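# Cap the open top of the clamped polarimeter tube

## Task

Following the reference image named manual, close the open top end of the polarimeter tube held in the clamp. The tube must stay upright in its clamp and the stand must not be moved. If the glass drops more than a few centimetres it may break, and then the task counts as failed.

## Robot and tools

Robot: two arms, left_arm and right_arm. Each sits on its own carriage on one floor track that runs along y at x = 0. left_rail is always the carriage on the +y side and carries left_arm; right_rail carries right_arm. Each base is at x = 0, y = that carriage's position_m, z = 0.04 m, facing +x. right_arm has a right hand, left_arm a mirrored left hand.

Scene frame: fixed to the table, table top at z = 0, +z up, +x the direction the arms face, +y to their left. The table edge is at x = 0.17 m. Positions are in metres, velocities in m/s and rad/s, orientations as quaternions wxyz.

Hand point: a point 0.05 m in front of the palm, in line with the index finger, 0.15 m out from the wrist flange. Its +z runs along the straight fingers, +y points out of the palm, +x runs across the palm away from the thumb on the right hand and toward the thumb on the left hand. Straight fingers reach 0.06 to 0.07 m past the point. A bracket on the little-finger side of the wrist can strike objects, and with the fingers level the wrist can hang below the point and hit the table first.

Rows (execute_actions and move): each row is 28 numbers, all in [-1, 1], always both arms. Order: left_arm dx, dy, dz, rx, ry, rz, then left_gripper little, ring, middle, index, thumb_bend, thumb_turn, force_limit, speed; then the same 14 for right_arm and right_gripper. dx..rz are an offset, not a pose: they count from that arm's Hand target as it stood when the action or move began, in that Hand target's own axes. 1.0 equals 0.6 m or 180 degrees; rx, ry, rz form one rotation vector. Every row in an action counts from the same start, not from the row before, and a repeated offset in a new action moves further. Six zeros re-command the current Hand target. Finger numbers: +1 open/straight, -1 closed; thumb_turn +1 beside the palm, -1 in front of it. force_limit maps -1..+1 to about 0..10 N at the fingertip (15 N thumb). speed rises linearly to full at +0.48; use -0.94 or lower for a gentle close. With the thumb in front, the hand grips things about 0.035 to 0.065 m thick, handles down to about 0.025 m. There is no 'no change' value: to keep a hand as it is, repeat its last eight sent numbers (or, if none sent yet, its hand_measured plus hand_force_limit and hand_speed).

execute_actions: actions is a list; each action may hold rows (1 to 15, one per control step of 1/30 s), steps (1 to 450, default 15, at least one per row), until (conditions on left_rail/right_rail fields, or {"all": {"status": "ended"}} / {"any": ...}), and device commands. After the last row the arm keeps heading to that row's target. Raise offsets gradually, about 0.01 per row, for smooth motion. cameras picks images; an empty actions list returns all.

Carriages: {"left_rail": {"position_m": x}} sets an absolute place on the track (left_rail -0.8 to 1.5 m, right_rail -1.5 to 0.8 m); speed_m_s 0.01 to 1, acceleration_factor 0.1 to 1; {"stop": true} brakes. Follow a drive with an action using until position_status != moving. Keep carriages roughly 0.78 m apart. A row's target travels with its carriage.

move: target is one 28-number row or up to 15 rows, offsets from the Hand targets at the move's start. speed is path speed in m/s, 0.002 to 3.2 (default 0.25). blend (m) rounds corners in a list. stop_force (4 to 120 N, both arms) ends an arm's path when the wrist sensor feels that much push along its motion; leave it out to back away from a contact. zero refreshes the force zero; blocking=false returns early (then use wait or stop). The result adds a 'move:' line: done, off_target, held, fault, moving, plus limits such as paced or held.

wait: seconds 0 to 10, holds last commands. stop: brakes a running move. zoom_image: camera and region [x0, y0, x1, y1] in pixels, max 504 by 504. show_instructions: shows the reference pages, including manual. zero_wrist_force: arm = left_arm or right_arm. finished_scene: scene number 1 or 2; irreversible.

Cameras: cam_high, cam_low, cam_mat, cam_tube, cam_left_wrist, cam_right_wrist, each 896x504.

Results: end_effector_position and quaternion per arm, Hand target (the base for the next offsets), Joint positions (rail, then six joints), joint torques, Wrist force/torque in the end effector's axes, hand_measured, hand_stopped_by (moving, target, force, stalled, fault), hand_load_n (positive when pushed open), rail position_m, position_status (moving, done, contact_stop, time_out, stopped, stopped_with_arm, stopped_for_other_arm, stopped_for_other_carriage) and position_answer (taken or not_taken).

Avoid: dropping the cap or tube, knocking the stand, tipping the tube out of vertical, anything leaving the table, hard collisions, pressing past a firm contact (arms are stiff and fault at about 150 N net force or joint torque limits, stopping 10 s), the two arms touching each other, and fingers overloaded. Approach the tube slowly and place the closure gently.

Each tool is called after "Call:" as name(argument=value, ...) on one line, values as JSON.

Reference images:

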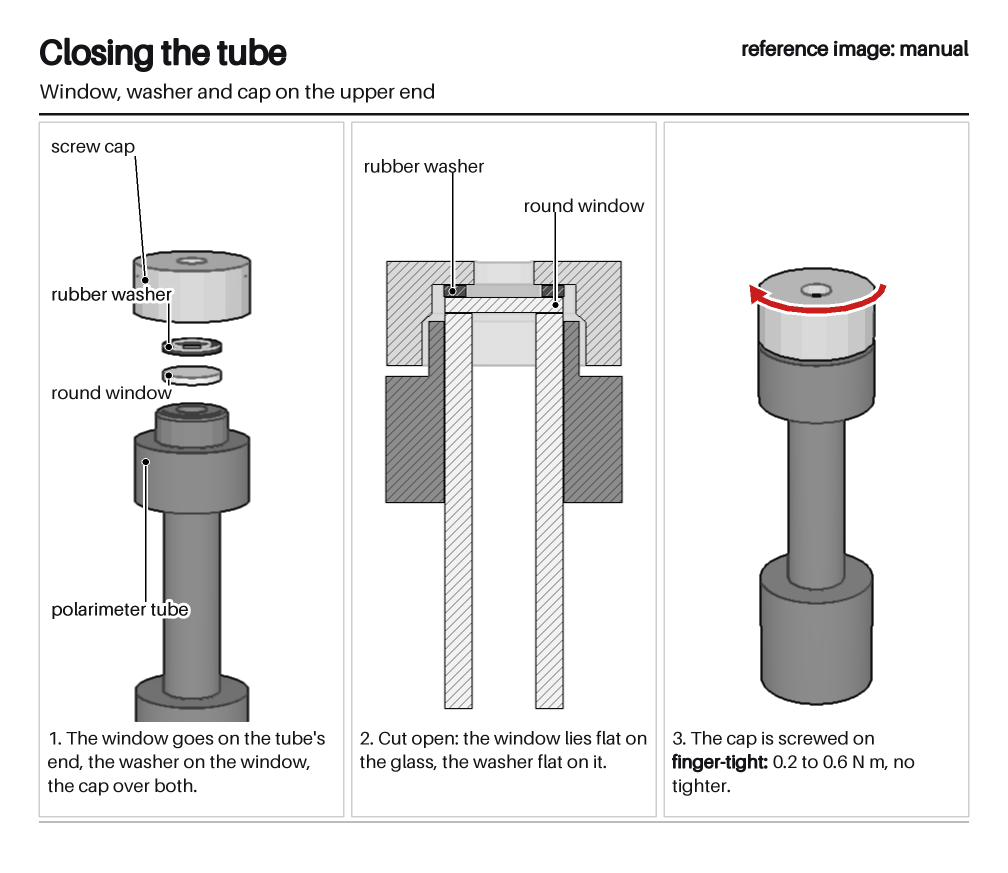

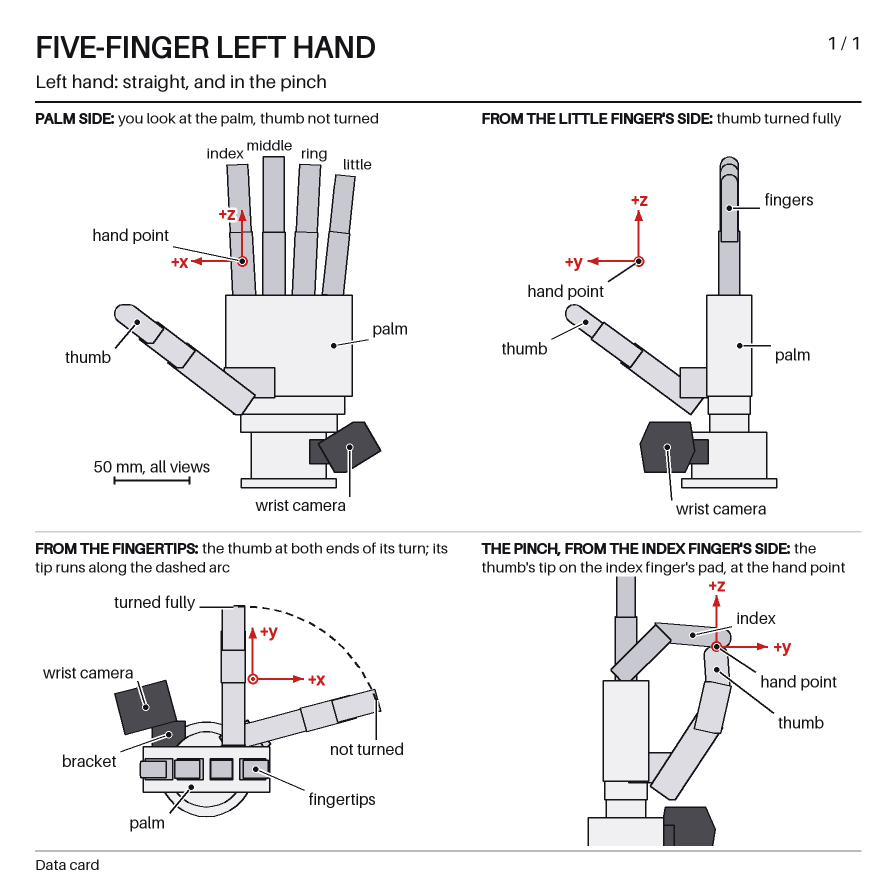

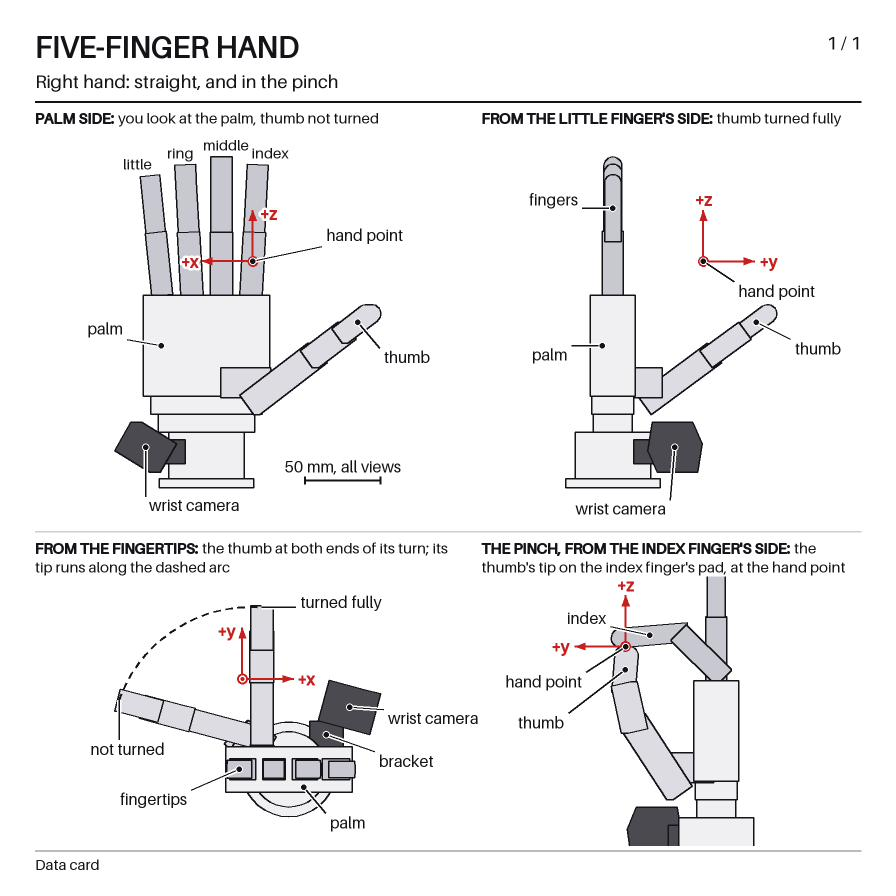

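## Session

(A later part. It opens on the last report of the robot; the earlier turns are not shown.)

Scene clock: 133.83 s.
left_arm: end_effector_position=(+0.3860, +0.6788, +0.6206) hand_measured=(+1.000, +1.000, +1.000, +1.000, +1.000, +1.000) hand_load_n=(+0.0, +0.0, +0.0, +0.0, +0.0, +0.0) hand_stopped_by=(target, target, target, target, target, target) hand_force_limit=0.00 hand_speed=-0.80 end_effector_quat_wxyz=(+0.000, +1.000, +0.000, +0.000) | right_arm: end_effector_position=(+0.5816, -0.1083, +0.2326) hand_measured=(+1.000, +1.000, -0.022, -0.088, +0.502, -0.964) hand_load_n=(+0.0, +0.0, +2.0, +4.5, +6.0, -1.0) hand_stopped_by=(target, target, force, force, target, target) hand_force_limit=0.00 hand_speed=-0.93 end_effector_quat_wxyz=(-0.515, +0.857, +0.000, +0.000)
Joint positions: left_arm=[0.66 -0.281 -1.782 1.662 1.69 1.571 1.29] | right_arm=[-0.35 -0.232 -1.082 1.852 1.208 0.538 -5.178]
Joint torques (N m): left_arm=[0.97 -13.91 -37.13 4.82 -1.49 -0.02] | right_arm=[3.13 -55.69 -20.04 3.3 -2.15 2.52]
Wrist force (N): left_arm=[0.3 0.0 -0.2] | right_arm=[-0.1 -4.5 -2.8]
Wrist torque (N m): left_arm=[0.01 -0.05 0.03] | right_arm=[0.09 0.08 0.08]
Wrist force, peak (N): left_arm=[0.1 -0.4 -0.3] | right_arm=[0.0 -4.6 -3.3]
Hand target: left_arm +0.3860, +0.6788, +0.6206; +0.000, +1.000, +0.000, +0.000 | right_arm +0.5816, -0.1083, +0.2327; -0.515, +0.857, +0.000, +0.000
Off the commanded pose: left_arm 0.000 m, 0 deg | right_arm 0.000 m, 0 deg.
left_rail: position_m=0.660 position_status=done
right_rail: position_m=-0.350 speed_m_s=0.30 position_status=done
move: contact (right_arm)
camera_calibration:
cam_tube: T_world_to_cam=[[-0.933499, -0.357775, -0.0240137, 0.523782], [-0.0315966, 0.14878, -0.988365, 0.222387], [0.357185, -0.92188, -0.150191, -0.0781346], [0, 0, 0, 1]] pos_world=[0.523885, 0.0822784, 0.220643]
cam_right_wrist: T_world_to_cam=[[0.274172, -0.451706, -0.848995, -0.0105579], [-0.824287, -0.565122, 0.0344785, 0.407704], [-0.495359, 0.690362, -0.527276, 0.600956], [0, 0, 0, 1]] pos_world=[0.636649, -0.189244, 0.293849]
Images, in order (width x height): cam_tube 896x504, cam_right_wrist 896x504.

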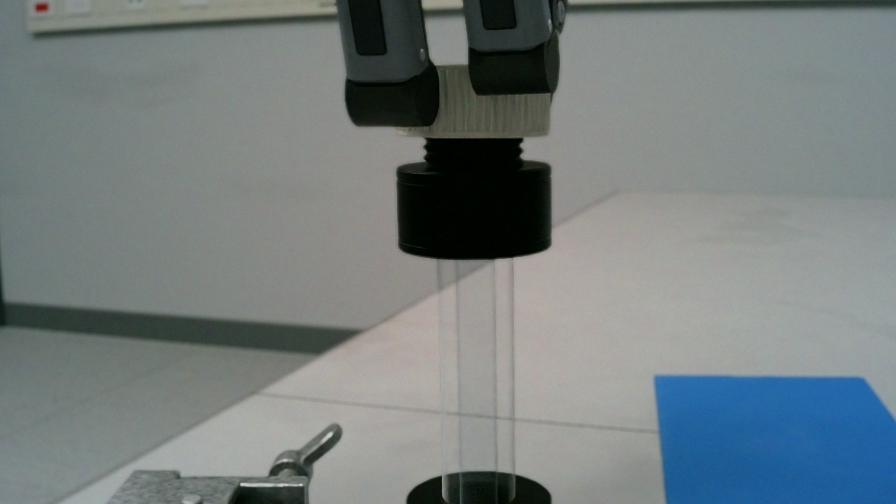

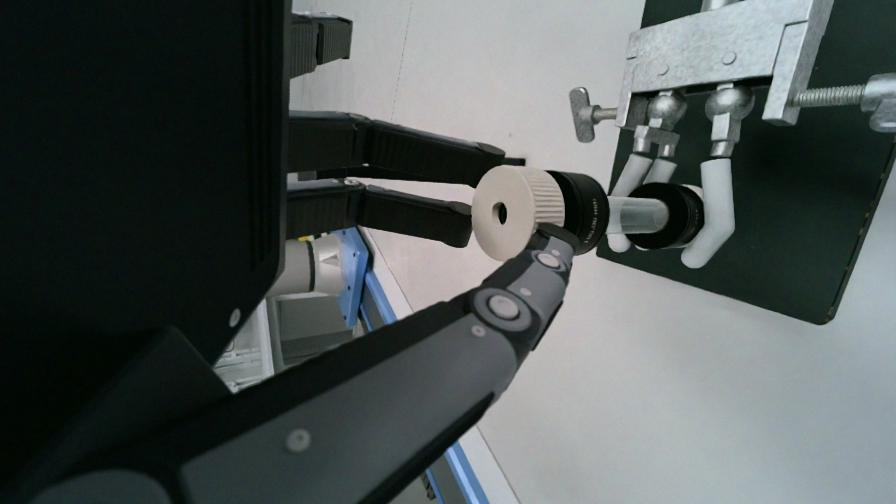

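Call:
execute_actions(actions=[{"rows":[[0,0,0,0,0,0,1,1,1,1,1,1,0,-0.8,0,0,0,0,0,0,1,1,-0.35,-0.35,0.5,-0.965,0.15,-0.94]],"steps":30}])

Call:
move(target=[[0,0,0,0,0,0,1,1,1,1,1,1,0,-0.8,0.008,-0.00493,0.00965,-0.0038,0.1466,0.0791,1,1,-0.35,-0.35,0.5,-0.965,0.15,-0.94],[0,0,0,0,0,0,1,1,1,1,1,1,0,-0.8,0.0195,-0.00688,0.01368,-0.0065,0.2926,0.1597,1,1,-0.35,-0.35,0.5,-0.965,0.15,-0.94]], speed=0.1, blend=[0.001,0], cameras=["cam_tube"])

Call:
zoom_image(camera="cam_tube", region=[380, 50, 570, 200])

Scene clock: 136.40 s.
left_arm: end_effector_position=(+0.3860, +0.6788, +0.6206) hand_measured=(+1.000, +1.000, +1.000, +1.000, +1.000, +1.000) hand_load_n=(+0.0, +0.0, +0.0, +0.0, +0.0, +0.0) hand_stopped_by=(target, target, target, target, target, target) hand_force_limit=0.00 hand_speed=-0.80 end_effector_quat_wxyz=(+0.000, +1.000, +0.000, +0.000) | right_arm: end_effector_position=(+0.5816, -0.1083, +0.2327) hand_measured=(+1.000, +1.000, -0.036, -0.098, +0.502, -0.964) hand_load_n=(+0.0, +0.0, +6.0, +5.0, +10.5, -1.0) hand_stopped_by=(target, target, force, force, target, target) hand_force_limit=0.15 hand_speed=-0.94 end_effector_quat_wxyz=(-0.515, +0.857, +0.000, +0.000)
Joint positions: left_arm=[0.66 -0.281 -1.782 1.662 1.69 1.571 1.29] | right_arm=[-0.35 -0.232 -1.082 1.852 1.208 0.538 -5.178]
Joint torques (N m): left_arm=[1.29 -13.24 -37.17 4.88 -1.73 0.03] | right_arm=[1.11 -74.14 -30.41 4.72 0.56 -1.92]
Wrist force (N): left_arm=[-0.1 0.1 0.1] | right_arm=[0.3 -5.3 -2.5]
Wrist torque (N m): left_arm=[0.00 0.02 0.00] | right_arm=[0.13 0.06 0.06]
Wrist force, peak (N): left_arm=[0.2 -0.2 -0.3] | right_arm=[0.3 -5.3 -2.8]
Hand target: left_arm +0.3860, +0.6788, +0.6206; +0.000, +1.000, +0.000, +0.000 | right_arm +0.5816, -0.1083, +0.2327; -0.515, +0.857, +0.000, +0.000
Off the commanded pose: left_arm 0.000 m, 0 deg | right_arm 0.000 m, 0 deg.
left_rail: position_m=0.660 position_status=done
right_rail: position_m=-0.350 speed_m_s=0.30 position_status=done

Scene clock: 142.27 s.
left_arm: end_effector_position=(+0.3860, +0.6788, +0.6206) hand_measured=(+1.000, +1.000, +1.000, +1.000, +1.000, +1.000) hand_load_n=(+0.0, +0.5, +0.0, +0.0, +0.0, +0.0) hand_stopped_by=(target, target, target, target, target, target) hand_force_limit=0.00 hand_speed=-0.80 end_effector_quat_wxyz=(+0.000, +1.000, +0.000, +0.000) | right_arm: end_effector_position=(+0.5933, -0.0991, +0.2325) hand_measured=(+1.000, +1.000, -0.036, -0.098, +0.502, -0.964) hand_load_n=(+0.0, +0.0, +6.5, +4.5, +10.0, -1.5) hand_stopped_by=(target, target, force, force, target, target) hand_force_limit=0.15 hand_speed=-0.94 end_effector_quat_wxyz=(-0.437, +0.747, -0.431, +0.253)
Joint positions: left_arm=[0.66 -0.281 -1.782 1.662 1.69 1.571 1.29] | right_arm=[-0.35 -0.122 -1.556 2.149 0.019 1.019 -3.496]
Joint torques (N m): left_arm=[1.27 -14.31 -37.54 4.78 -1.87 -0.18] | right_arm=[8.1 -48.33 -26.06 -0.89 1.51 2.35]
Wrist force (N): left_arm=[0.0 0.1 0.0] | right_arm=[0.6 -4.5 -2.0]
Wrist torque (N m): left_arm=[0.01 0.00 0.00] | right_arm=[0.13 0.10 -0.17]
Wrist force, peak (N): left_arm=[-0.1 -0.4 -0.4] | right_arm=[0.2 -5.0 -2.2]
Hand target: left_arm +0.3860, +0.6788, +0.6206; +0.000, +1.000, +0.000, +0.000 | right_arm +0.5933, -0.0991, +0.2325; -0.437, +0.747, -0.431, +0.253
Off the commanded pose: left_arm 0.000 m, 0 deg | right_arm 0.000 m, 0 deg.
left_rail: position_m=0.660 position_status=done
right_rail: position_m=-0.350 speed_m_s=0.30 position_status=done
move: done
camera_calibration:
cam_tube: T_world_to_cam=[[-0.933499, -0.357775, -0.0240137, 0.523782], [-0.0315966, 0.14878, -0.988365, 0.222387], [0.357185, -0.92188, -0.150191, -0.0781346], [0, 0, 0, 1]] pos_world=[0.523885, 0.0822784, 0.220643]
Images, in order (width x height): cam_tube 896x504.

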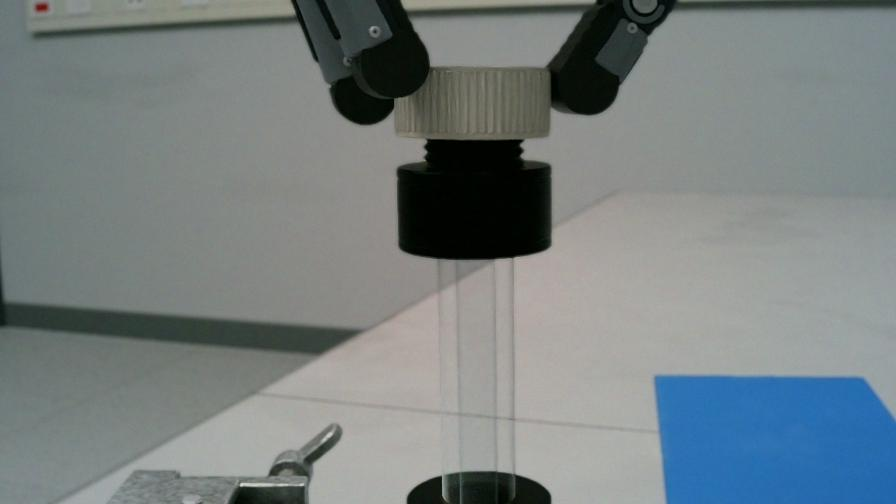

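Scaled by 2.653.

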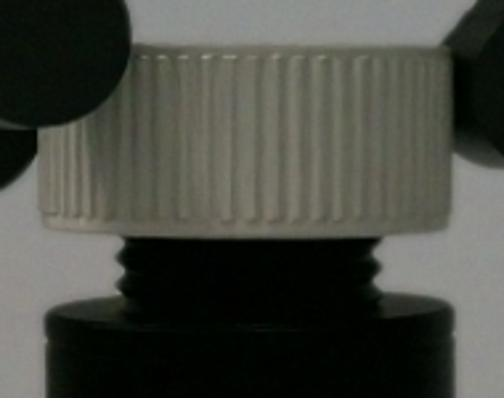

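Call:
move(target=[0,0,0,0,0,0,1,1,1,1,1,1,0,-0.8,0.0073,-0.00522,0.00965,-0.0079,0.1441,0.0831,1,1,-0.35,-0.35,0.5,-0.965,0.15,-0.94], speed=0.1, cameras=["cam_tube"])

Call:
zoom_image(camera="cam_tube", region=[380, 50, 570, 200])

Scene clock: 146.03 s.
left_arm: end_effector_position=(+0.3860, +0.6788, +0.6206) hand_measured=(+1.000, +1.000, +1.000, +1.000, +1.000, +1.000) hand_load_n=(+0.0, +0.0, +0.0, +0.0, +0.0, +0.0) hand_stopped_by=(target, target, target, target, target, target) hand_force_limit=0.00 hand_speed=-0.80 end_effector_quat_wxyz=(+0.000, +1.000, +0.000, +0.000) | right_arm: end_effector_position=(+0.6012, -0.0996, +0.2324) hand_measured=(+1.000, +1.000, -0.036, -0.098, +0.502, -0.964) hand_load_n=(+0.0, +0.0, +6.0, +4.0, +10.5, -3.0) hand_stopped_by=(target, target, force, force, target, target) hand_force_limit=0.15 hand_speed=-0.94 end_effector_quat_wxyz=(-0.350, +0.615, -0.614, +0.350)
Joint positions: left_arm=[0.66 -0.281 -1.782 1.662 1.69 1.571 1.29] | right_arm=[-0.35 0.11 -1.562 2.136 -0.035 1.665 -3.087]
Joint torques (N m): left_arm=[1.41 -12.18 -37.03 4.85 -1.84 -0.08] | right_arm=[8.6 -15.3 -40.1 3.05 0.73 3.41]
Wrist force (N): left_arm=[-0.1 0.2 0.2] | right_arm=[3.1 -3.7 -2.9]
Wrist torque (N m): left_arm=[0.01 0.02 0.00] | right_arm=[0.18 0.08 -0.21]
Wrist force, peak (N): left_arm=[-0.6 0.1 0.1] | right_arm=[3.1 -3.7 -2.9]
Hand target: left_arm +0.3860, +0.6788, +0.6206; +0.000, +1.000, +0.000, +0.000 | right_arm +0.6012, -0.0996, +0.2324; -0.350, +0.615, -0.614, +0.350
Off the commanded pose: left_arm 0.000 m, 0 deg | right_arm 0.000 m, 0 deg.
left_rail: position_m=0.660 position_status=done
right_rail: position_m=-0.350 speed_m_s=0.30 position_status=done
move: done
camera_calibration:
cam_tube: T_world_to_cam=[[-0.933499, -0.357775, -0.0240137, 0.523782], [-0.0315966, 0.14878, -0.988365, 0.222387], [0.357185, -0.92188, -0.150191, -0.0781346], [0, 0, 0, 1]] pos_world=[0.523885, 0.0822784, 0.220643]
Images, in order (width x height): cam_tube 896x504.

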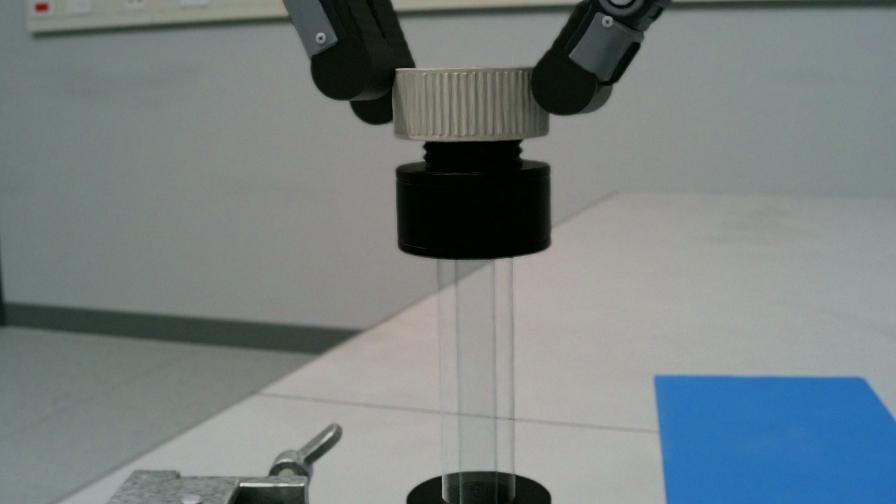

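Scaled by 2.653.

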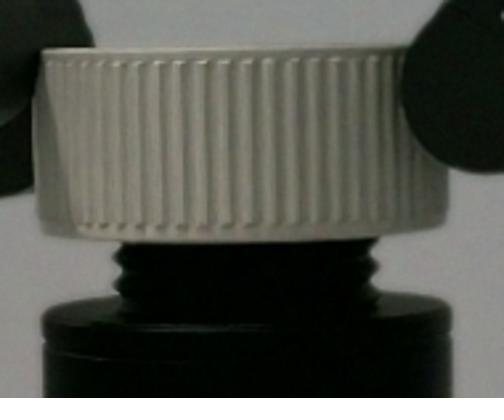

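Call:
move(target=[0,0,0,0,0,0,1,1,1,1,1,1,0,-0.8,0.00833,-0.00493,0.00868,-0.0039,0.1429,0.086,1,1,-0.35,-0.35,0.5,-0.965,0.15,-0.94], speed=0.1, cameras=["cam_tube"])

Call:
zoom_image(camera="cam_tube", region=[380, 50, 570, 200])

Scene clock: 149.97 s.
left_arm: end_effector_position=(+0.3860, +0.6788, +0.6206) hand_measured=(+1.000, +1.000, +1.000, +1.000, +1.000, +1.000) hand_load_n=(+0.0, +0.0, +0.0, +0.0, +0.0, +0.0) hand_stopped_by=(target, target, target, target, target, target) hand_force_limit=0.00 hand_speed=-0.80 end_effector_quat_wxyz=(+0.000, +1.000, +0.000, +0.000) | right_arm: end_effector_position=(+0.6072, -0.1046, +0.2323) hand_measured=(+1.000, +1.000, -0.036, -0.098, +0.502, -0.964) hand_load_n=(+0.0, +0.0, +6.5, +4.0, +10.5, -2.5) hand_stopped_by=(target, target, force, force, target, target) hand_force_limit=0.15 hand_speed=-0.94 end_effector_quat_wxyz=(+0.244, -0.437, +0.755, -0.424)
Joint positions: left_arm=[0.66 -0.281 -1.782 1.662 1.69 1.571 1.29] | right_arm=[-0.35 0.309 -1.406 1.987 0.155 2.254 -2.624]
Joint torques (N m): left_arm=[0.29 -13.15 -36.91 4.97 -1.72 -0.19] | right_arm=[9.99 -27.89 -39.3 4.11 2.29 3.17]
Wrist force (N): left_arm=[0.3 0.0 -0.2] | right_arm=[2.2 -4.7 -1.8]
Wrist torque (N m): left_arm=[0.01 -0.04 0.02] | right_arm=[0.22 0.14 -0.23]
Wrist force, peak (N): left_arm=[-0.5 0.0 0.1] | right_arm=[3.2 -3.7 -2.9]
Hand target: left_arm +0.3860, +0.6788, +0.6206; +0.000, +1.000, +0.000, +0.000 | right_arm +0.6072, -0.1046, +0.2323; +0.244, -0.436, +0.755, -0.424
Off the commanded pose: left_arm 0.000 m, 0 deg | right_arm 0.000 m, 0 deg.
left_rail: position_m=0.660 position_status=done
right_rail: position_m=-0.350 speed_m_s=0.30 position_status=done
move: done
camera_calibration:
cam_tube: T_world_to_cam=[[-0.933499, -0.357775, -0.0240137, 0.523782], [-0.0315966, 0.14878, -0.988365, 0.222387], [0.357185, -0.92188, -0.150191, -0.0781346], [0, 0, 0, 1]] pos_world=[0.523885, 0.0822784, 0.220643]
Images, in order (width x height): cam_tube 896x504.

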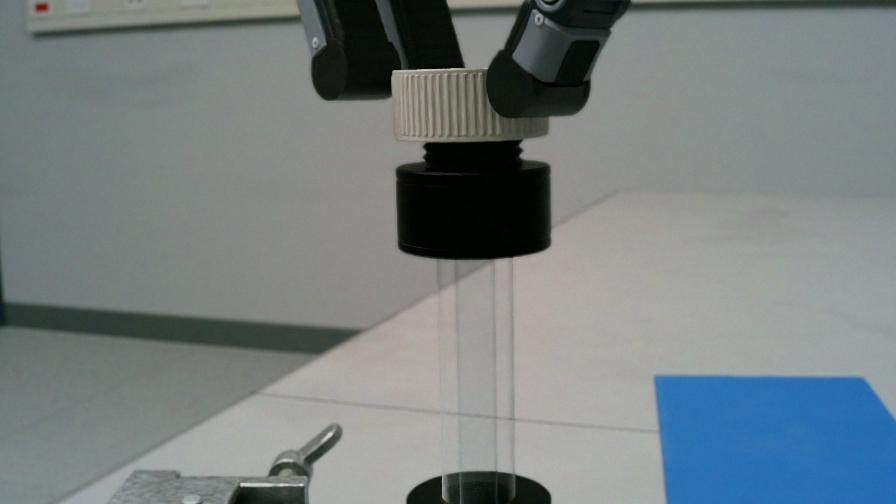

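Scaled by 2.653.

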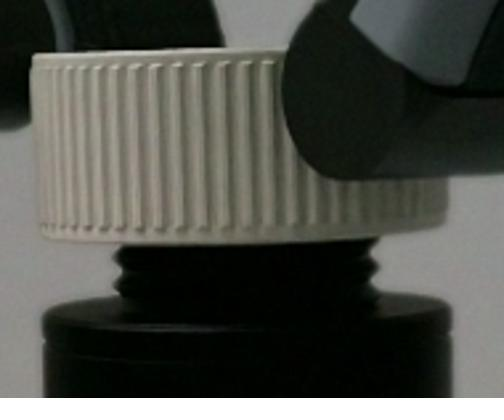

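Call:
move(target=[0,0,0,0,0,0,1,1,1,1,1,1,0,-0.8,0.00738,-0.00557,0.00815,-0.001,0.1421,0.0868,1,1,-0.35,-0.35,0.5,-0.965,0.15,-0.94], speed=0.1, cameras=["cam_tube"])

Call:
zoom_image(camera="cam_tube", region=[380, 50, 570, 200])

Scene clock: 153.80 s.
left_arm: end_effector_position=(+0.3860, +0.6788, +0.6206) hand_measured=(+1.000, +1.000, +1.000, +1.000, +1.000, +1.000) hand_load_n=(+0.0, +0.0, +0.0, +0.0, +0.0, +0.0) hand_stopped_by=(target, target, target, target, target, target) hand_force_limit=0.00 hand_speed=-0.80 end_effector_quat_wxyz=(+0.000, +1.000, +0.000, +0.000) | right_arm: end_effector_position=(+0.6101, -0.1114, +0.2326) hand_measured=(+1.000, +1.000, -0.036, -0.098, +0.502, -0.964) hand_load_n=(+0.0, +0.0, +6.5, +4.0, +10.5, -3.5) hand_stopped_by=(target, target, force, force, target, target) hand_force_limit=0.15 hand_speed=-0.94 end_effector_quat_wxyz=(+0.126, -0.227, +0.843, -0.472)
Joint positions: left_arm=[0.66 -0.281 -1.782 1.662 1.69 1.571 1.29] | right_arm=[-0.35 0.398 -1.147 1.766 0.75 2.579 -1.81]
Joint torques (N m): left_arm=[0.51 -12.85 -37.6 4.94 -1.59 0.25] | right_arm=[8.75 -40.59 -38.93 5.02 2.31 3.71]
Wrist force (N): left_arm=[0.1 0.0 -0.1] | right_arm=[4.0 -4.2 0.5]
Wrist torque (N m): left_arm=[0.00 -0.01 0.01] | right_arm=[0.19 0.01 -0.20]
Wrist force, peak (N): left_arm=[0.6 0.2 0.1] | right_arm=[4.0 -4.2 0.5]
Hand target: left_arm +0.3860, +0.6788, +0.6206; +0.000, +1.000, +0.000, +0.000 | right_arm +0.6101, -0.1114, +0.2326; +0.126, -0.227, +0.843, -0.472
Off the commanded pose: left_arm 0.000 m, 0 deg | right_arm 0.000 m, 0 deg.
left_rail: position_m=0.660 position_status=done
right_rail: position_m=-0.350 speed_m_s=0.30 position_status=done
move: done
camera_calibration:
cam_tube: T_world_to_cam=[[-0.933499, -0.357775, -0.0240137, 0.523782], [-0.0315966, 0.14878, -0.988365, 0.222387], [0.357185, -0.92188, -0.150191, -0.0781346], [0, 0, 0, 1]] pos_world=[0.523885, 0.0822784, 0.220643]
Images, in order (width x height): cam_tube 896x504.

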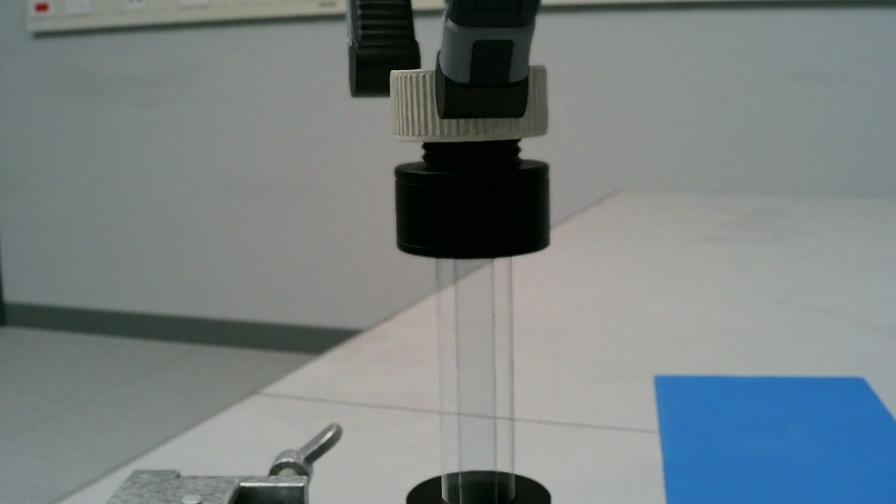

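Scaled by 2.653.

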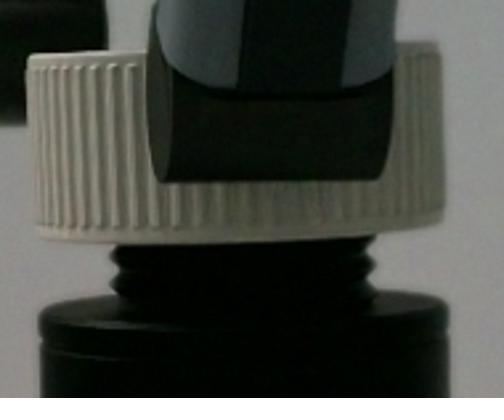

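Call:
move(target=[0,0,0,0,0,0,1,1,1,1,1,1,0,-0.8,0.0014,0.0003,0.0002,0,-0.0031,0.0053,1,1,-0.35,-0.35,0.5,-0.965,0.15,-0.94], speed=0.01, cameras=["cam_tube"])

Call:
zoom_image(camera="cam_tube", region=[380, 50, 570, 200])

Scene clock: 155.90 s.
left_arm: end_effector_position=(+0.3860, +0.6788, +0.6206) hand_measured=(+1.000, +1.000, +1.000, +1.000, +1.000, +1.000) hand_load_n=(+0.0, +0.0, +0.0, +0.0, +0.0, +0.0) hand_stopped_by=(target, target, target, target, target, target) hand_force_limit=0.00 hand_speed=-0.80 end_effector_quat_wxyz=(+0.000, +1.000, +0.000, +0.000) | right_arm: end_effector_position=(+0.6094, -0.1118, +0.2324) hand_measured=(+1.000, +1.000, -0.036, -0.098, +0.502, -0.964) hand_load_n=(+0.0, +0.0, +7.0, +4.0, +9.5, -2.0) hand_stopped_by=(target, target, force, force, target, target) hand_force_limit=0.15 hand_speed=-0.94 end_effector_quat_wxyz=(+0.134, -0.222, +0.844, -0.470)
Joint positions: left_arm=[0.66 -0.281 -1.782 1.662 1.69 1.571 1.29] | right_arm=[-0.35 0.398 -1.155 1.776 0.73 2.577 -1.809]
Joint torques (N m): left_arm=[0.55 -13.16 -36.88 4.78 -1.87 0.06] | right_arm=[-11.67 -70.84 -21.45 1.02 -2.62 2.97]
Wrist force (N): left_arm=[0.3 -0.2 -0.3] | right_arm=[0.8 -7.0 -0.4]
Wrist torque (N m): left_arm=[-0.02 -0.05 0.03] | right_arm=[0.23 0.09 -0.22]
Wrist force, peak (N): left_arm=[-0.5 -0.1 -0.1] | right_arm=[1.5 -7.0 -0.8]
Hand target: left_arm +0.3860, +0.6788, +0.6206; +0.000, +1.000, +0.000, +0.000 | right_arm +0.6094, -0.1118, +0.2324; +0.134, -0.222, +0.844, -0.470
Off the commanded pose: left_arm 0.000 m, 0 deg | right_arm 0.000 m, 0 deg.
left_rail: position_m=0.660 position_status=done
right_rail: position_m=-0.350 speed_m_s=0.30 position_status=done
move: done
camera_calibration:
cam_tube: T_world_to_cam=[[-0.933499, -0.357775, -0.0240137, 0.523782], [-0.0315966, 0.14878, -0.988365, 0.222387], [0.357185, -0.92188, -0.150191, -0.0781346], [0, 0, 0, 1]] pos_world=[0.523885, 0.0822784, 0.220643]
Images, in order (width x height): cam_tube 896x504.

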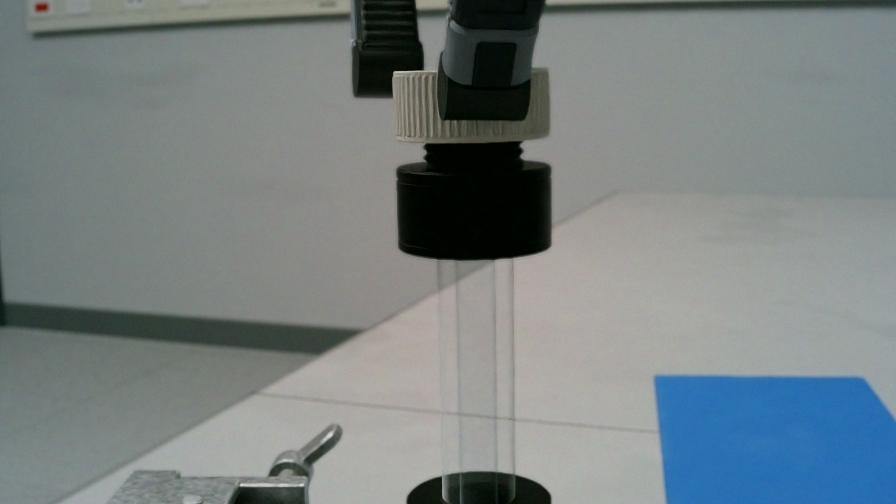

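Scaled by 2.653.

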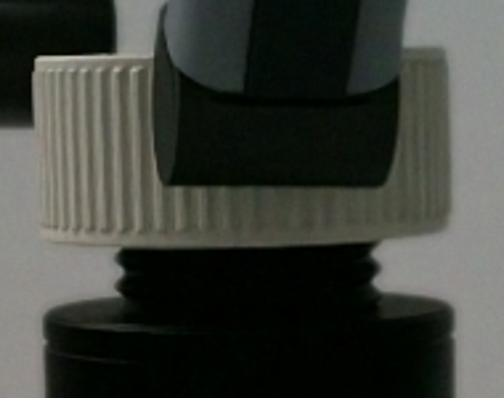

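Call:
move(target=[[0,0,0,0,0,0,1,1,1,1,1,1,0,-0.8,0,0,0,0,0,0,1,1,0.12,0.12,0.5,-0.965,0.1,-0.9],[0,0,0,0,0,0,1,1,1,1,1,1,0,-0.8,0,0.0048,-0.0088,0,0,0,1,1,0.12,0.12,0.5,-0.965,0.1,-0.9]], speed=0.02, blend=[0,0], cameras=["cam_tube"])

Call:
zoom_image(camera="cam_tube", region=[380, 50, 570, 200])

Scene clock: 159.67 s.
left_arm: end_effector_position=(+0.3860, +0.6788, +0.6206) hand_measured=(+1.000, +1.000, +1.000, +1.000, +1.000, +1.000) hand_load_n=(+0.0, +0.0, +0.0, +0.0, +0.0, +0.0) hand_stopped_by=(target, target, target, target, target, target) hand_force_limit=0.00 hand_speed=-0.80 end_effector_quat_wxyz=(+0.000, +1.000, +0.000, +0.000) | right_arm: end_effector_position=(+0.6064, -0.1067, +0.2327) hand_measured=(+1.000, +1.000, +0.120, +0.120, +0.500, -0.964) hand_load_n=(+0.0, +0.0, +0.0, -0.5, +0.0, +0.0) hand_stopped_by=(target, target, target, target, target, target) hand_force_limit=0.10 hand_speed=-0.90 end_effector_quat_wxyz=(+0.134, -0.222, +0.844, -0.470)
Joint positions: left_arm=[0.66 -0.281 -1.782 1.662 1.69 1.571 1.29] | right_arm=[-0.35 0.407 -1.152 1.774 0.744 2.579 -1.791]
Joint torques (N m): left_arm=[3.36 -13.27 -37.75 4.84 -1.68 0.21] | right_arm=[4.33 -42.9 -37.35 6.15 4.02 3.3]
Wrist force (N): left_arm=[0.0 0.1 -0.1] | right_arm=[-0.2 -0.4 0.5]
Wrist torque (N m): left_arm=[0.02 0.00 0.01] | right_arm=[0.11 0.05 -0.09]
Wrist force, peak (N): left_arm=[0.0 -0.1 -0.6] | right_arm=[1.2 -7.4 -1.0]
Hand target: left_arm +0.3860, +0.6788, +0.6206; +0.000, +1.000, +0.000, +0.000 | right_arm +0.6064, -0.1066, +0.2327; +0.134, -0.222, +0.844, -0.470
Off the commanded pose: left_arm 0.000 m, 0 deg | right_arm 0.000 m, 0 deg.
left_rail: position_m=0.660 position_status=done
right_rail: position_m=-0.350 speed_m_s=0.30 position_status=done
move: done
camera_calibration:
cam_tube: T_world_to_cam=[[-0.933499, -0.357775, -0.0240137, 0.523782], [-0.0315966, 0.14878, -0.988365, 0.222387], [0.357185, -0.92188, -0.150191, -0.0781346], [0, 0, 0, 1]] pos_world=[0.523885, 0.0822784, 0.220643]
Images, in order (width x height): cam_tube 896x504.

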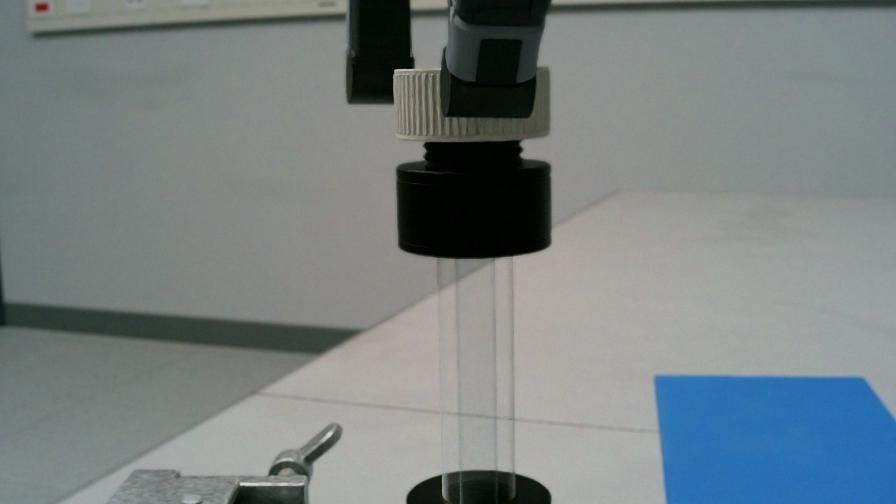

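Scaled by 2.653.

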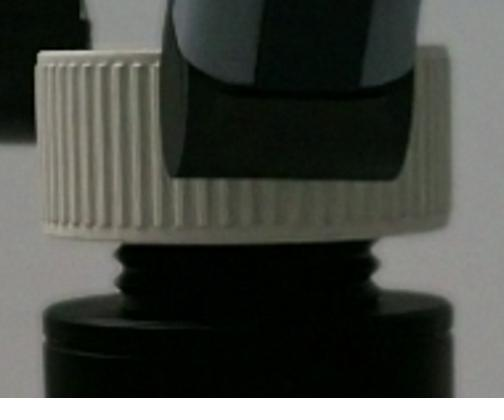

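Call:
move(target=[[0,0,0,0,0,0,1,1,1,1,1,1,0,-0.8,0.00257,0.00562,-0.00892,-0.0014,-0.1414,-0.0885,1,1,0.12,0.12,0.5,-0.965,0.1,-0.9],[0,0,0,0,0,0,1,1,1,1,1,1,0,-0.8,0.0108,0.01017,-0.016,-0.0009,-0.2836,-0.1758,1,1,0.12,0.12,0.5,-0.965,0.1,-0.9],[0,0,0,0,0,0,1,1,1,1,1,1,0,-0.8,0.02265,0.01162,-0.01842,0.0039,-0.4282,-0.2591,1,1,0.12,0.12,0.5,-0.965,0.1,-0.9],[0,0,0,0,0,0,1,1,1,1,1,1,0,-0.8,0.03355,0.00982,-0.01582,0.0041,-0.5757,-0.3384,1,1,0.12,0.12,0.5,-0.965,0.1,-0.9],[0,0,0,0,0,0,1,1,1,1,1,1,0,-0.8,0.04223,0.00497,-0.0082,0.0003,-0.7249,-0.4164,1,1,0.12,0.12,0.5,-0.965,0.1,-0.9],[0,0,0,0,0,0,1,1,1,1,1,1,0,-0.8,0.03723,0.00957,-0.01555,0.0003,-0.7249,-0.4164,1,1,0.12,0.12,0.5,-0.965,0.1,-0.9]], speed=[0.28,0.28,0.28,0.28,0.28,0.02], blend=[0.002,0.002,0.002,0.002,0,0])

Call:
execute_actions(actions=[{"rows":[[0,0,0,0,0,0,1,1,1,1,1,1,0,-0.8,0,0,0,0,0,0,1,1,-0.35,-0.35,0.5,-0.965,0.15,-0.94]],"steps":75}], cameras=["cam_tube"])

Call:
zoom_image(camera="cam_tube", region=[380, 50, 570, 200])

Scene clock: 166.40 s.
left_arm: end_effector_position=(+0.3860, +0.6788, +0.6206) hand_measured=(+1.000, +1.000, +1.000, +1.000, +1.000, +1.000) hand_load_n=(+0.0, +0.0, +0.0, +0.0, +0.0, +0.0) hand_stopped_by=(target, target, target, target, target, target) hand_force_limit=0.00 hand_speed=-0.80 end_effector_quat_wxyz=(+0.000, +1.000, +0.000, +0.000) | right_arm: end_effector_position=(+0.5816, -0.1085, +0.2322) hand_measured=(+1.000, +1.000, +0.120, +0.120, +0.500, -0.964) hand_load_n=(+0.0, +0.0, +0.0, +0.0, +2.5, +0.0) hand_stopped_by=(target, target, target, target, target, target) hand_force_limit=0.10 hand_speed=-0.90 end_effector_quat_wxyz=(-0.515, +0.857, +0.004, -0.002)
Joint positions: left_arm=[0.66 -0.281 -1.782 1.662 1.69 1.571 1.29] | right_arm=[-0.35 -0.232 -1.078 1.851 1.219 0.539 -5.196]
Joint torques (N m): left_arm=[2.02 -13.22 -37.21 4.81 -1.59 0.02] | right_arm=[8.35 -77.47 -33.5 1.12 -4.14 2.84]
Wrist force (N): left_arm=[0.0 -0.1 0.0] | right_arm=[0.0 0.3 -3.6]
Wrist torque (N m): left_arm=[-0.01 0.01 0.01] | right_arm=[0.13 0.09 -0.08]
Wrist force, peak (N): left_arm=[0.3 0.4 -0.1] | right_arm=[0.0 0.3 -3.6]
Hand target: left_arm +0.3860, +0.6788, +0.6206; +0.000, +1.000, +0.000, +0.000 | right_arm +0.5815, -0.1083, +0.2323; -0.515, +0.857, +0.004, -0.001
Off the commanded pose: left_arm 0.000 m, 0 deg | right_arm 0.000 m, 0 deg.
left_rail: position_m=0.660 position_status=done
right_rail: position_m=-0.350 speed_m_s=0.30 position_status=done
move: done

Scene clock: 169.10 s.
left_arm: end_effector_position=(+0.3860, +0.6788, +0.6206) hand_measured=(+1.000, +1.000, +1.000, +1.000, +1.000, +1.000) hand_load_n=(+0.0, +0.0, +0.0, +0.0, +0.0, +0.0) hand_stopped_by=(target, target, target, target, target, target) hand_force_limit=0.00 hand_speed=-0.80 end_effector_quat_wxyz=(+0.000, +1.000, +0.000, +0.000) | right_arm: end_effector_position=(+0.5815, -0.1083, +0.2323) hand_measured=(+1.000, +1.000, -0.030, -0.098, +0.502, -0.964) hand_load_n=(+0.0, +0.0, +4.5, +5.5, +9.0, -0.5) hand_stopped_by=(target, target, force, force, target, target) hand_force_limit=0.15 hand_speed=-0.94 end_effector_quat_wxyz=(-0.515, +0.857, +0.004, -0.001)
Joint positions: left_arm=[0.66 -0.281 -1.782 1.662 1.69 1.571 1.29] | right_arm=[-0.35 -0.232 -1.078 1.851 1.219 0.539 -5.195]
Joint torques (N m): left_arm=[1.71 -11.82 -37.07 4.83 -1.75 -0.1] | right_arm=[-1.2 -73.69 -31.7 1.83 -0.1 2.75]
Wrist force (N): left_arm=[-0.1 -0.1 0.0] | right_arm=[-0.3 -2.3 -1.2]
Wrist torque (N m): left_arm=[-0.02 0.02 0.00] | right_arm=[0.13 0.07 -0.11]
Wrist force, peak (N): left_arm=[-0.3 -0.2 -0.4] | right_arm=[-0.1 0.3 -4.2]
Hand target: left_arm +0.3860, +0.6788, +0.6206; +0.000, +1.000, +0.000, +0.000 | right_arm +0.5815, -0.1083, +0.2323; -0.515, +0.857, +0.004, -0.001
Off the commanded pose: left_arm 0.000 m, 0 deg | right_arm 0.000 m, 0 deg.
left_rail: position_m=0.660 position_status=done
right_rail: position_m=-0.350 speed_m_s=0.30 position_status=done
camera_calibration:
cam_tube: T_world_to_cam=[[-0.933499, -0.357775, -0.0240137, 0.523782], [-0.0315966, 0.14878, -0.988365, 0.222387], [0.357185, -0.92188, -0.150191, -0.0781346], [0, 0, 0, 1]] pos_world=[0.523885, 0.0822784, 0.220643]
Images, in order (width x height): cam_tube 896x504.

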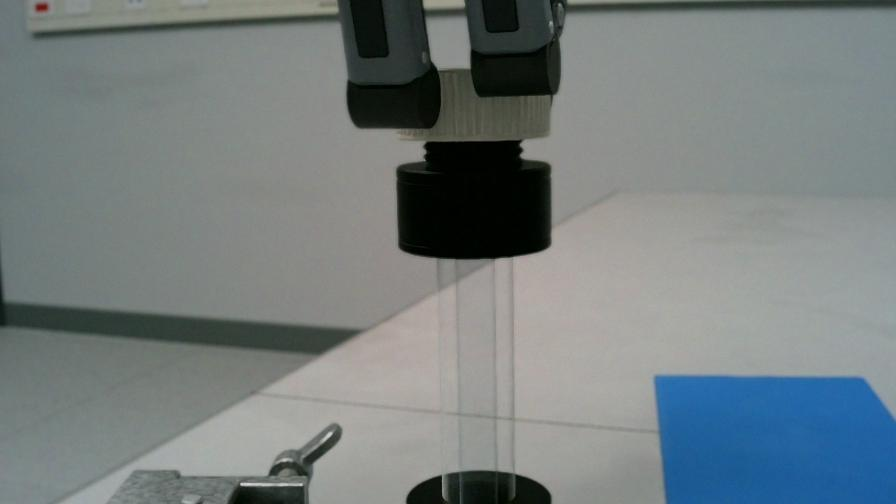

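Scaled by 2.653.

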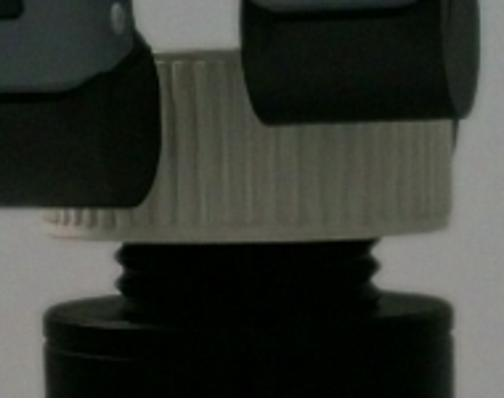

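Call:
move(target=[[0,0,0,0,0,0,1,1,1,1,1,1,0,-0.8,0.00825,-0.00488,0.0096,-0.0053,0.1465,0.0793,1,1,-0.35,-0.35,0.5,-0.965,0.15,-0.94],[0,0,0,0,0,0,1,1,1,1,1,1,0,-0.8,0.01995,-0.00685,0.01372,-0.0104,0.2918,0.1613,1,1,-0.35,-0.35,0.5,-0.965,0.15,-0.94],[0,0,0,0,0,0,1,1,1,1,1,1,0,-0.8,0.03295,-0.00587,0.01227,-0.0143,0.4353,0.2461,1,1,-0.35,-0.35,0.5,-0.965,0.15,-0.94],[0,0,0,0,0,0,1,1,1,1,1,1,0,-0.8,0.04288,-0.00197,0.00498,-0.0101,0.5783,0.3315,1,1,-0.35,-0.35,0.5,-0.965,0.15,-0.94],[0,0,0,0,0,0,1,1,1,1,1,1,0,-0.8,0.04645,0.00315,-0.00533,-0.001,0.7222,0.4157,1,1,-0.35,-0.35,0.5,-0.965,0.15,-0.94]], speed=0.16, blend=[0.001,0.001,0.001,0.001,0], cameras=["cam_tube"])

Call:
zoom_image(camera="cam_tube", region=[380, 50, 570, 200])

Scene clock: 179.40 s.
left_arm: end_effector_position=(+0.3860, +0.6788, +0.6206) hand_measured=(+1.000, +1.000, +1.000, +1.000, +1.000, +1.000) hand_load_n=(+0.0, +0.0, +0.0, +0.0, -0.5, +0.0) hand_stopped_by=(target, target, target, target, target, target) hand_force_limit=0.00 hand_speed=-0.80 end_effector_quat_wxyz=(+0.000, +1.000, +0.000, +0.000) | right_arm: end_effector_position=(+0.6095, -0.1118, +0.2321) hand_measured=(+1.000, +1.000, -0.030, -0.098, +0.504, -0.964) hand_load_n=(+0.0, +0.0, +4.0, +4.0, +11.0, -1.5) hand_stopped_by=(target, target, force, force, target, target) hand_force_limit=0.15 hand_speed=-0.94 end_effector_quat_wxyz=(+0.136, -0.226, +0.843, -0.469)
Joint positions: left_arm=[0.66 -0.281 -1.782 1.662 1.69 1.571 1.29] | right_arm=[-0.35 0.396 -1.16 1.779 0.718 2.573 -1.827]
Joint torques (N m): left_arm=[1.26 -10.79 -36.82 4.96 -1.7 -0.03] | right_arm=[4.46 -45.76 -37.53 5.39 3.74 3.89]
Wrist force (N): left_arm=[0.0 0.0 0.2] | right_arm=[0.8 -1.6 1.3]
Wrist torque (N m): left_arm=[-0.02 0.01 0.01] | right_arm=[0.23 -0.04 -0.10]
Wrist force, peak (N): left_arm=[0.3 -0.4 -0.2] | right_arm=[-3.1 2.7 3.0]
Hand target: left_arm +0.3860, +0.6788, +0.6206; +0.000, +1.000, +0.000, +0.000 | right_arm +0.6094, -0.1118, +0.2321; +0.135, -0.226, +0.843, -0.469
Off the commanded pose: left_arm 0.000 m, 0 deg | right_arm 0.000 m, 0 deg.
left_rail: position_m=0.660 position_status=done
right_rail: position_m=-0.350 speed_m_s=0.30 position_status=done
move: done
camera_calibration:
cam_tube: T_world_to_cam=[[-0.933499, -0.357775, -0.0240137, 0.523782], [-0.0315966, 0.14878, -0.988365, 0.222387], [0.357185, -0.92188, -0.150191, -0.0781346], [0, 0, 0, 1]] pos_world=[0.523885, 0.0822784, 0.220643]
Images, in order (width x height): cam_tube 896x504.

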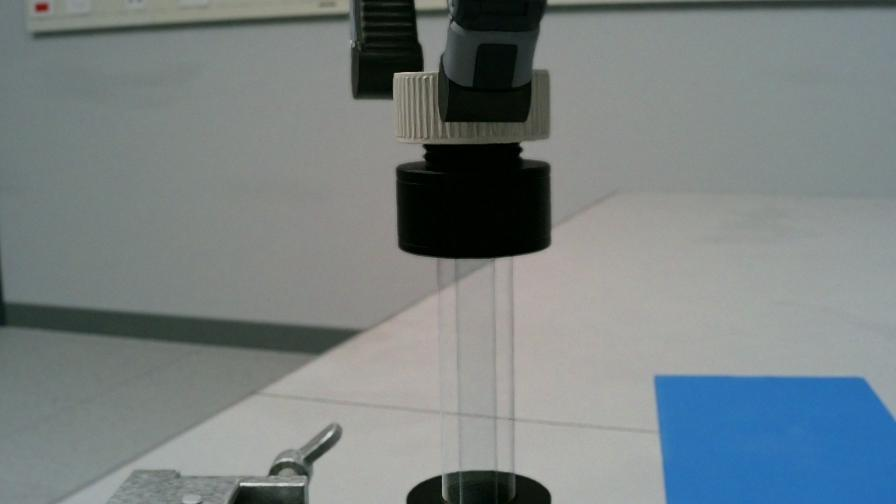

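Scaled by 2.653.

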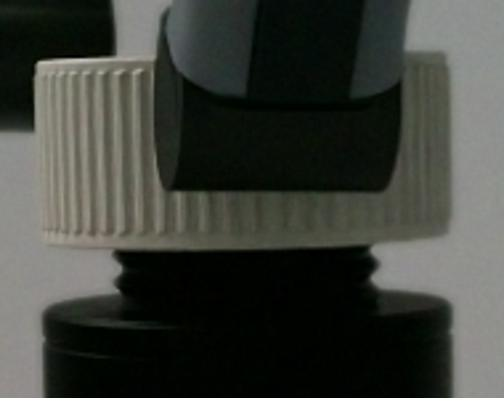

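Call:
move(target=[0,0,0,0,0,0,1,1,1,1,1,1,0,-0.8,0,-0.00085,-0.00052,0,0,0,1,1,-0.35,-0.35,0.5,-0.965,0.15,-0.94], speed=0.01, cameras=["cam_tube"])

Call:
zoom_image(camera="cam_tube", region=[380, 50, 570, 200])

Scene clock: 180.57 s.
left_arm: end_effector_position=(+0.3860, +0.6788, +0.6206) hand_measured=(+1.000, +1.000, +1.000, +1.000, +1.000, +1.000) hand_load_n=(+0.0, +0.0, +0.0, +0.0, +0.0, +0.0) hand_stopped_by=(target, target, target, target, target, target) hand_force_limit=0.00 hand_speed=-0.80 end_effector_quat_wxyz=(+0.000, +1.000, +0.000, +0.000) | right_arm: end_effector_position=(+0.6094, -0.1118, +0.2327) hand_measured=(+1.000, +1.000, -0.030, -0.098, +0.504, -0.964) hand_load_n=(+0.0, +0.0, +4.5, +4.0, +10.5, -1.0) hand_stopped_by=(target, target, force, force, target, target) hand_force_limit=0.15 hand_speed=-0.94 end_effector_quat_wxyz=(+0.135, -0.226, +0.843, -0.469)
Joint positions: left_arm=[0.66 -0.281 -1.782 1.662 1.69 1.571 1.29] | right_arm=[-0.35 0.396 -1.16 1.778 0.719 2.573 -1.826]
Joint torques (N m): left_arm=[2.11 -12.41 -37.83 4.67 -1.81 0.01] | right_arm=[8.6 -79.76 -38.52 5.82 3.74 3.54]
Wrist force (N): left_arm=[-0.2 -0.1 0.2] | right_arm=[0.3 2.3 2.4]
Wrist torque (N m): left_arm=[-0.02 0.04 -0.01] | right_arm=[0.23 -0.02 -0.04]
Wrist force, peak (N): left_arm=[-0.3 -0.4 0.3] | right_arm=[0.0 2.2 2.9]
Hand target: left_arm +0.3860, +0.6788, +0.6206; +0.000, +1.000, +0.000, +0.000 | right_arm +0.6094, -0.1118, +0.2327; +0.135, -0.226, +0.843, -0.469
Off the commanded pose: left_arm 0.000 m, 0 deg | right_arm 0.000 m, 0 deg.
left_rail: position_m=0.660 position_status=done
right_rail: position_m=-0.350 speed_m_s=0.30 position_status=done
move: done
camera_calibration:
cam_tube: T_world_to_cam=[[-0.933499, -0.357775, -0.0240137, 0.523782], [-0.0315966, 0.14878, -0.988365, 0.222387], [0.357185, -0.92188, -0.150191, -0.0781346], [0, 0, 0, 1]] pos_world=[0.523885, 0.0822784, 0.220643]
Images, in order (width x height): cam_tube 896x504.

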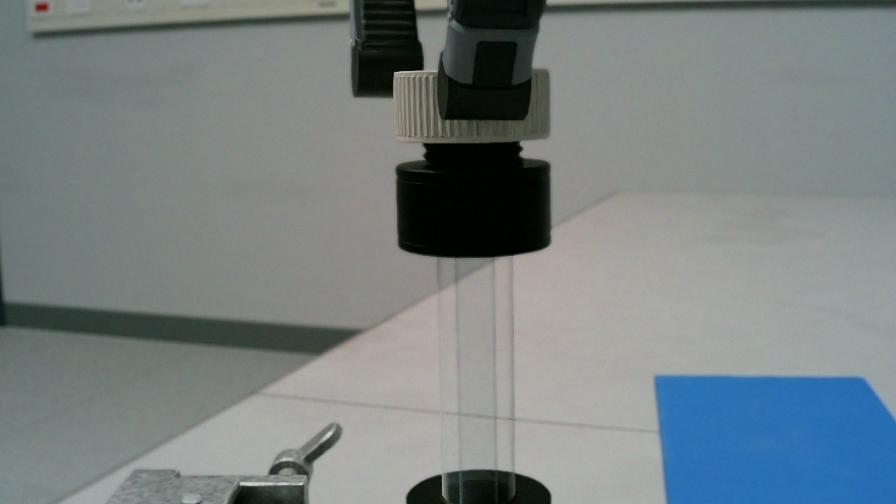

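Scaled by 2.653.

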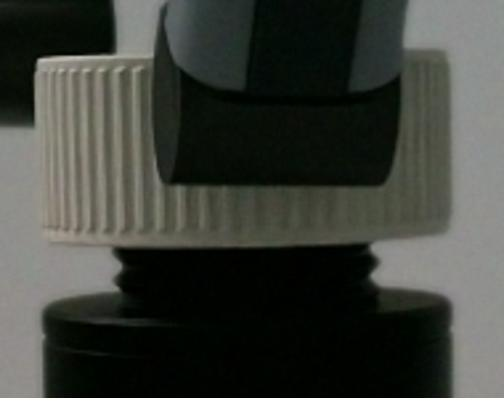

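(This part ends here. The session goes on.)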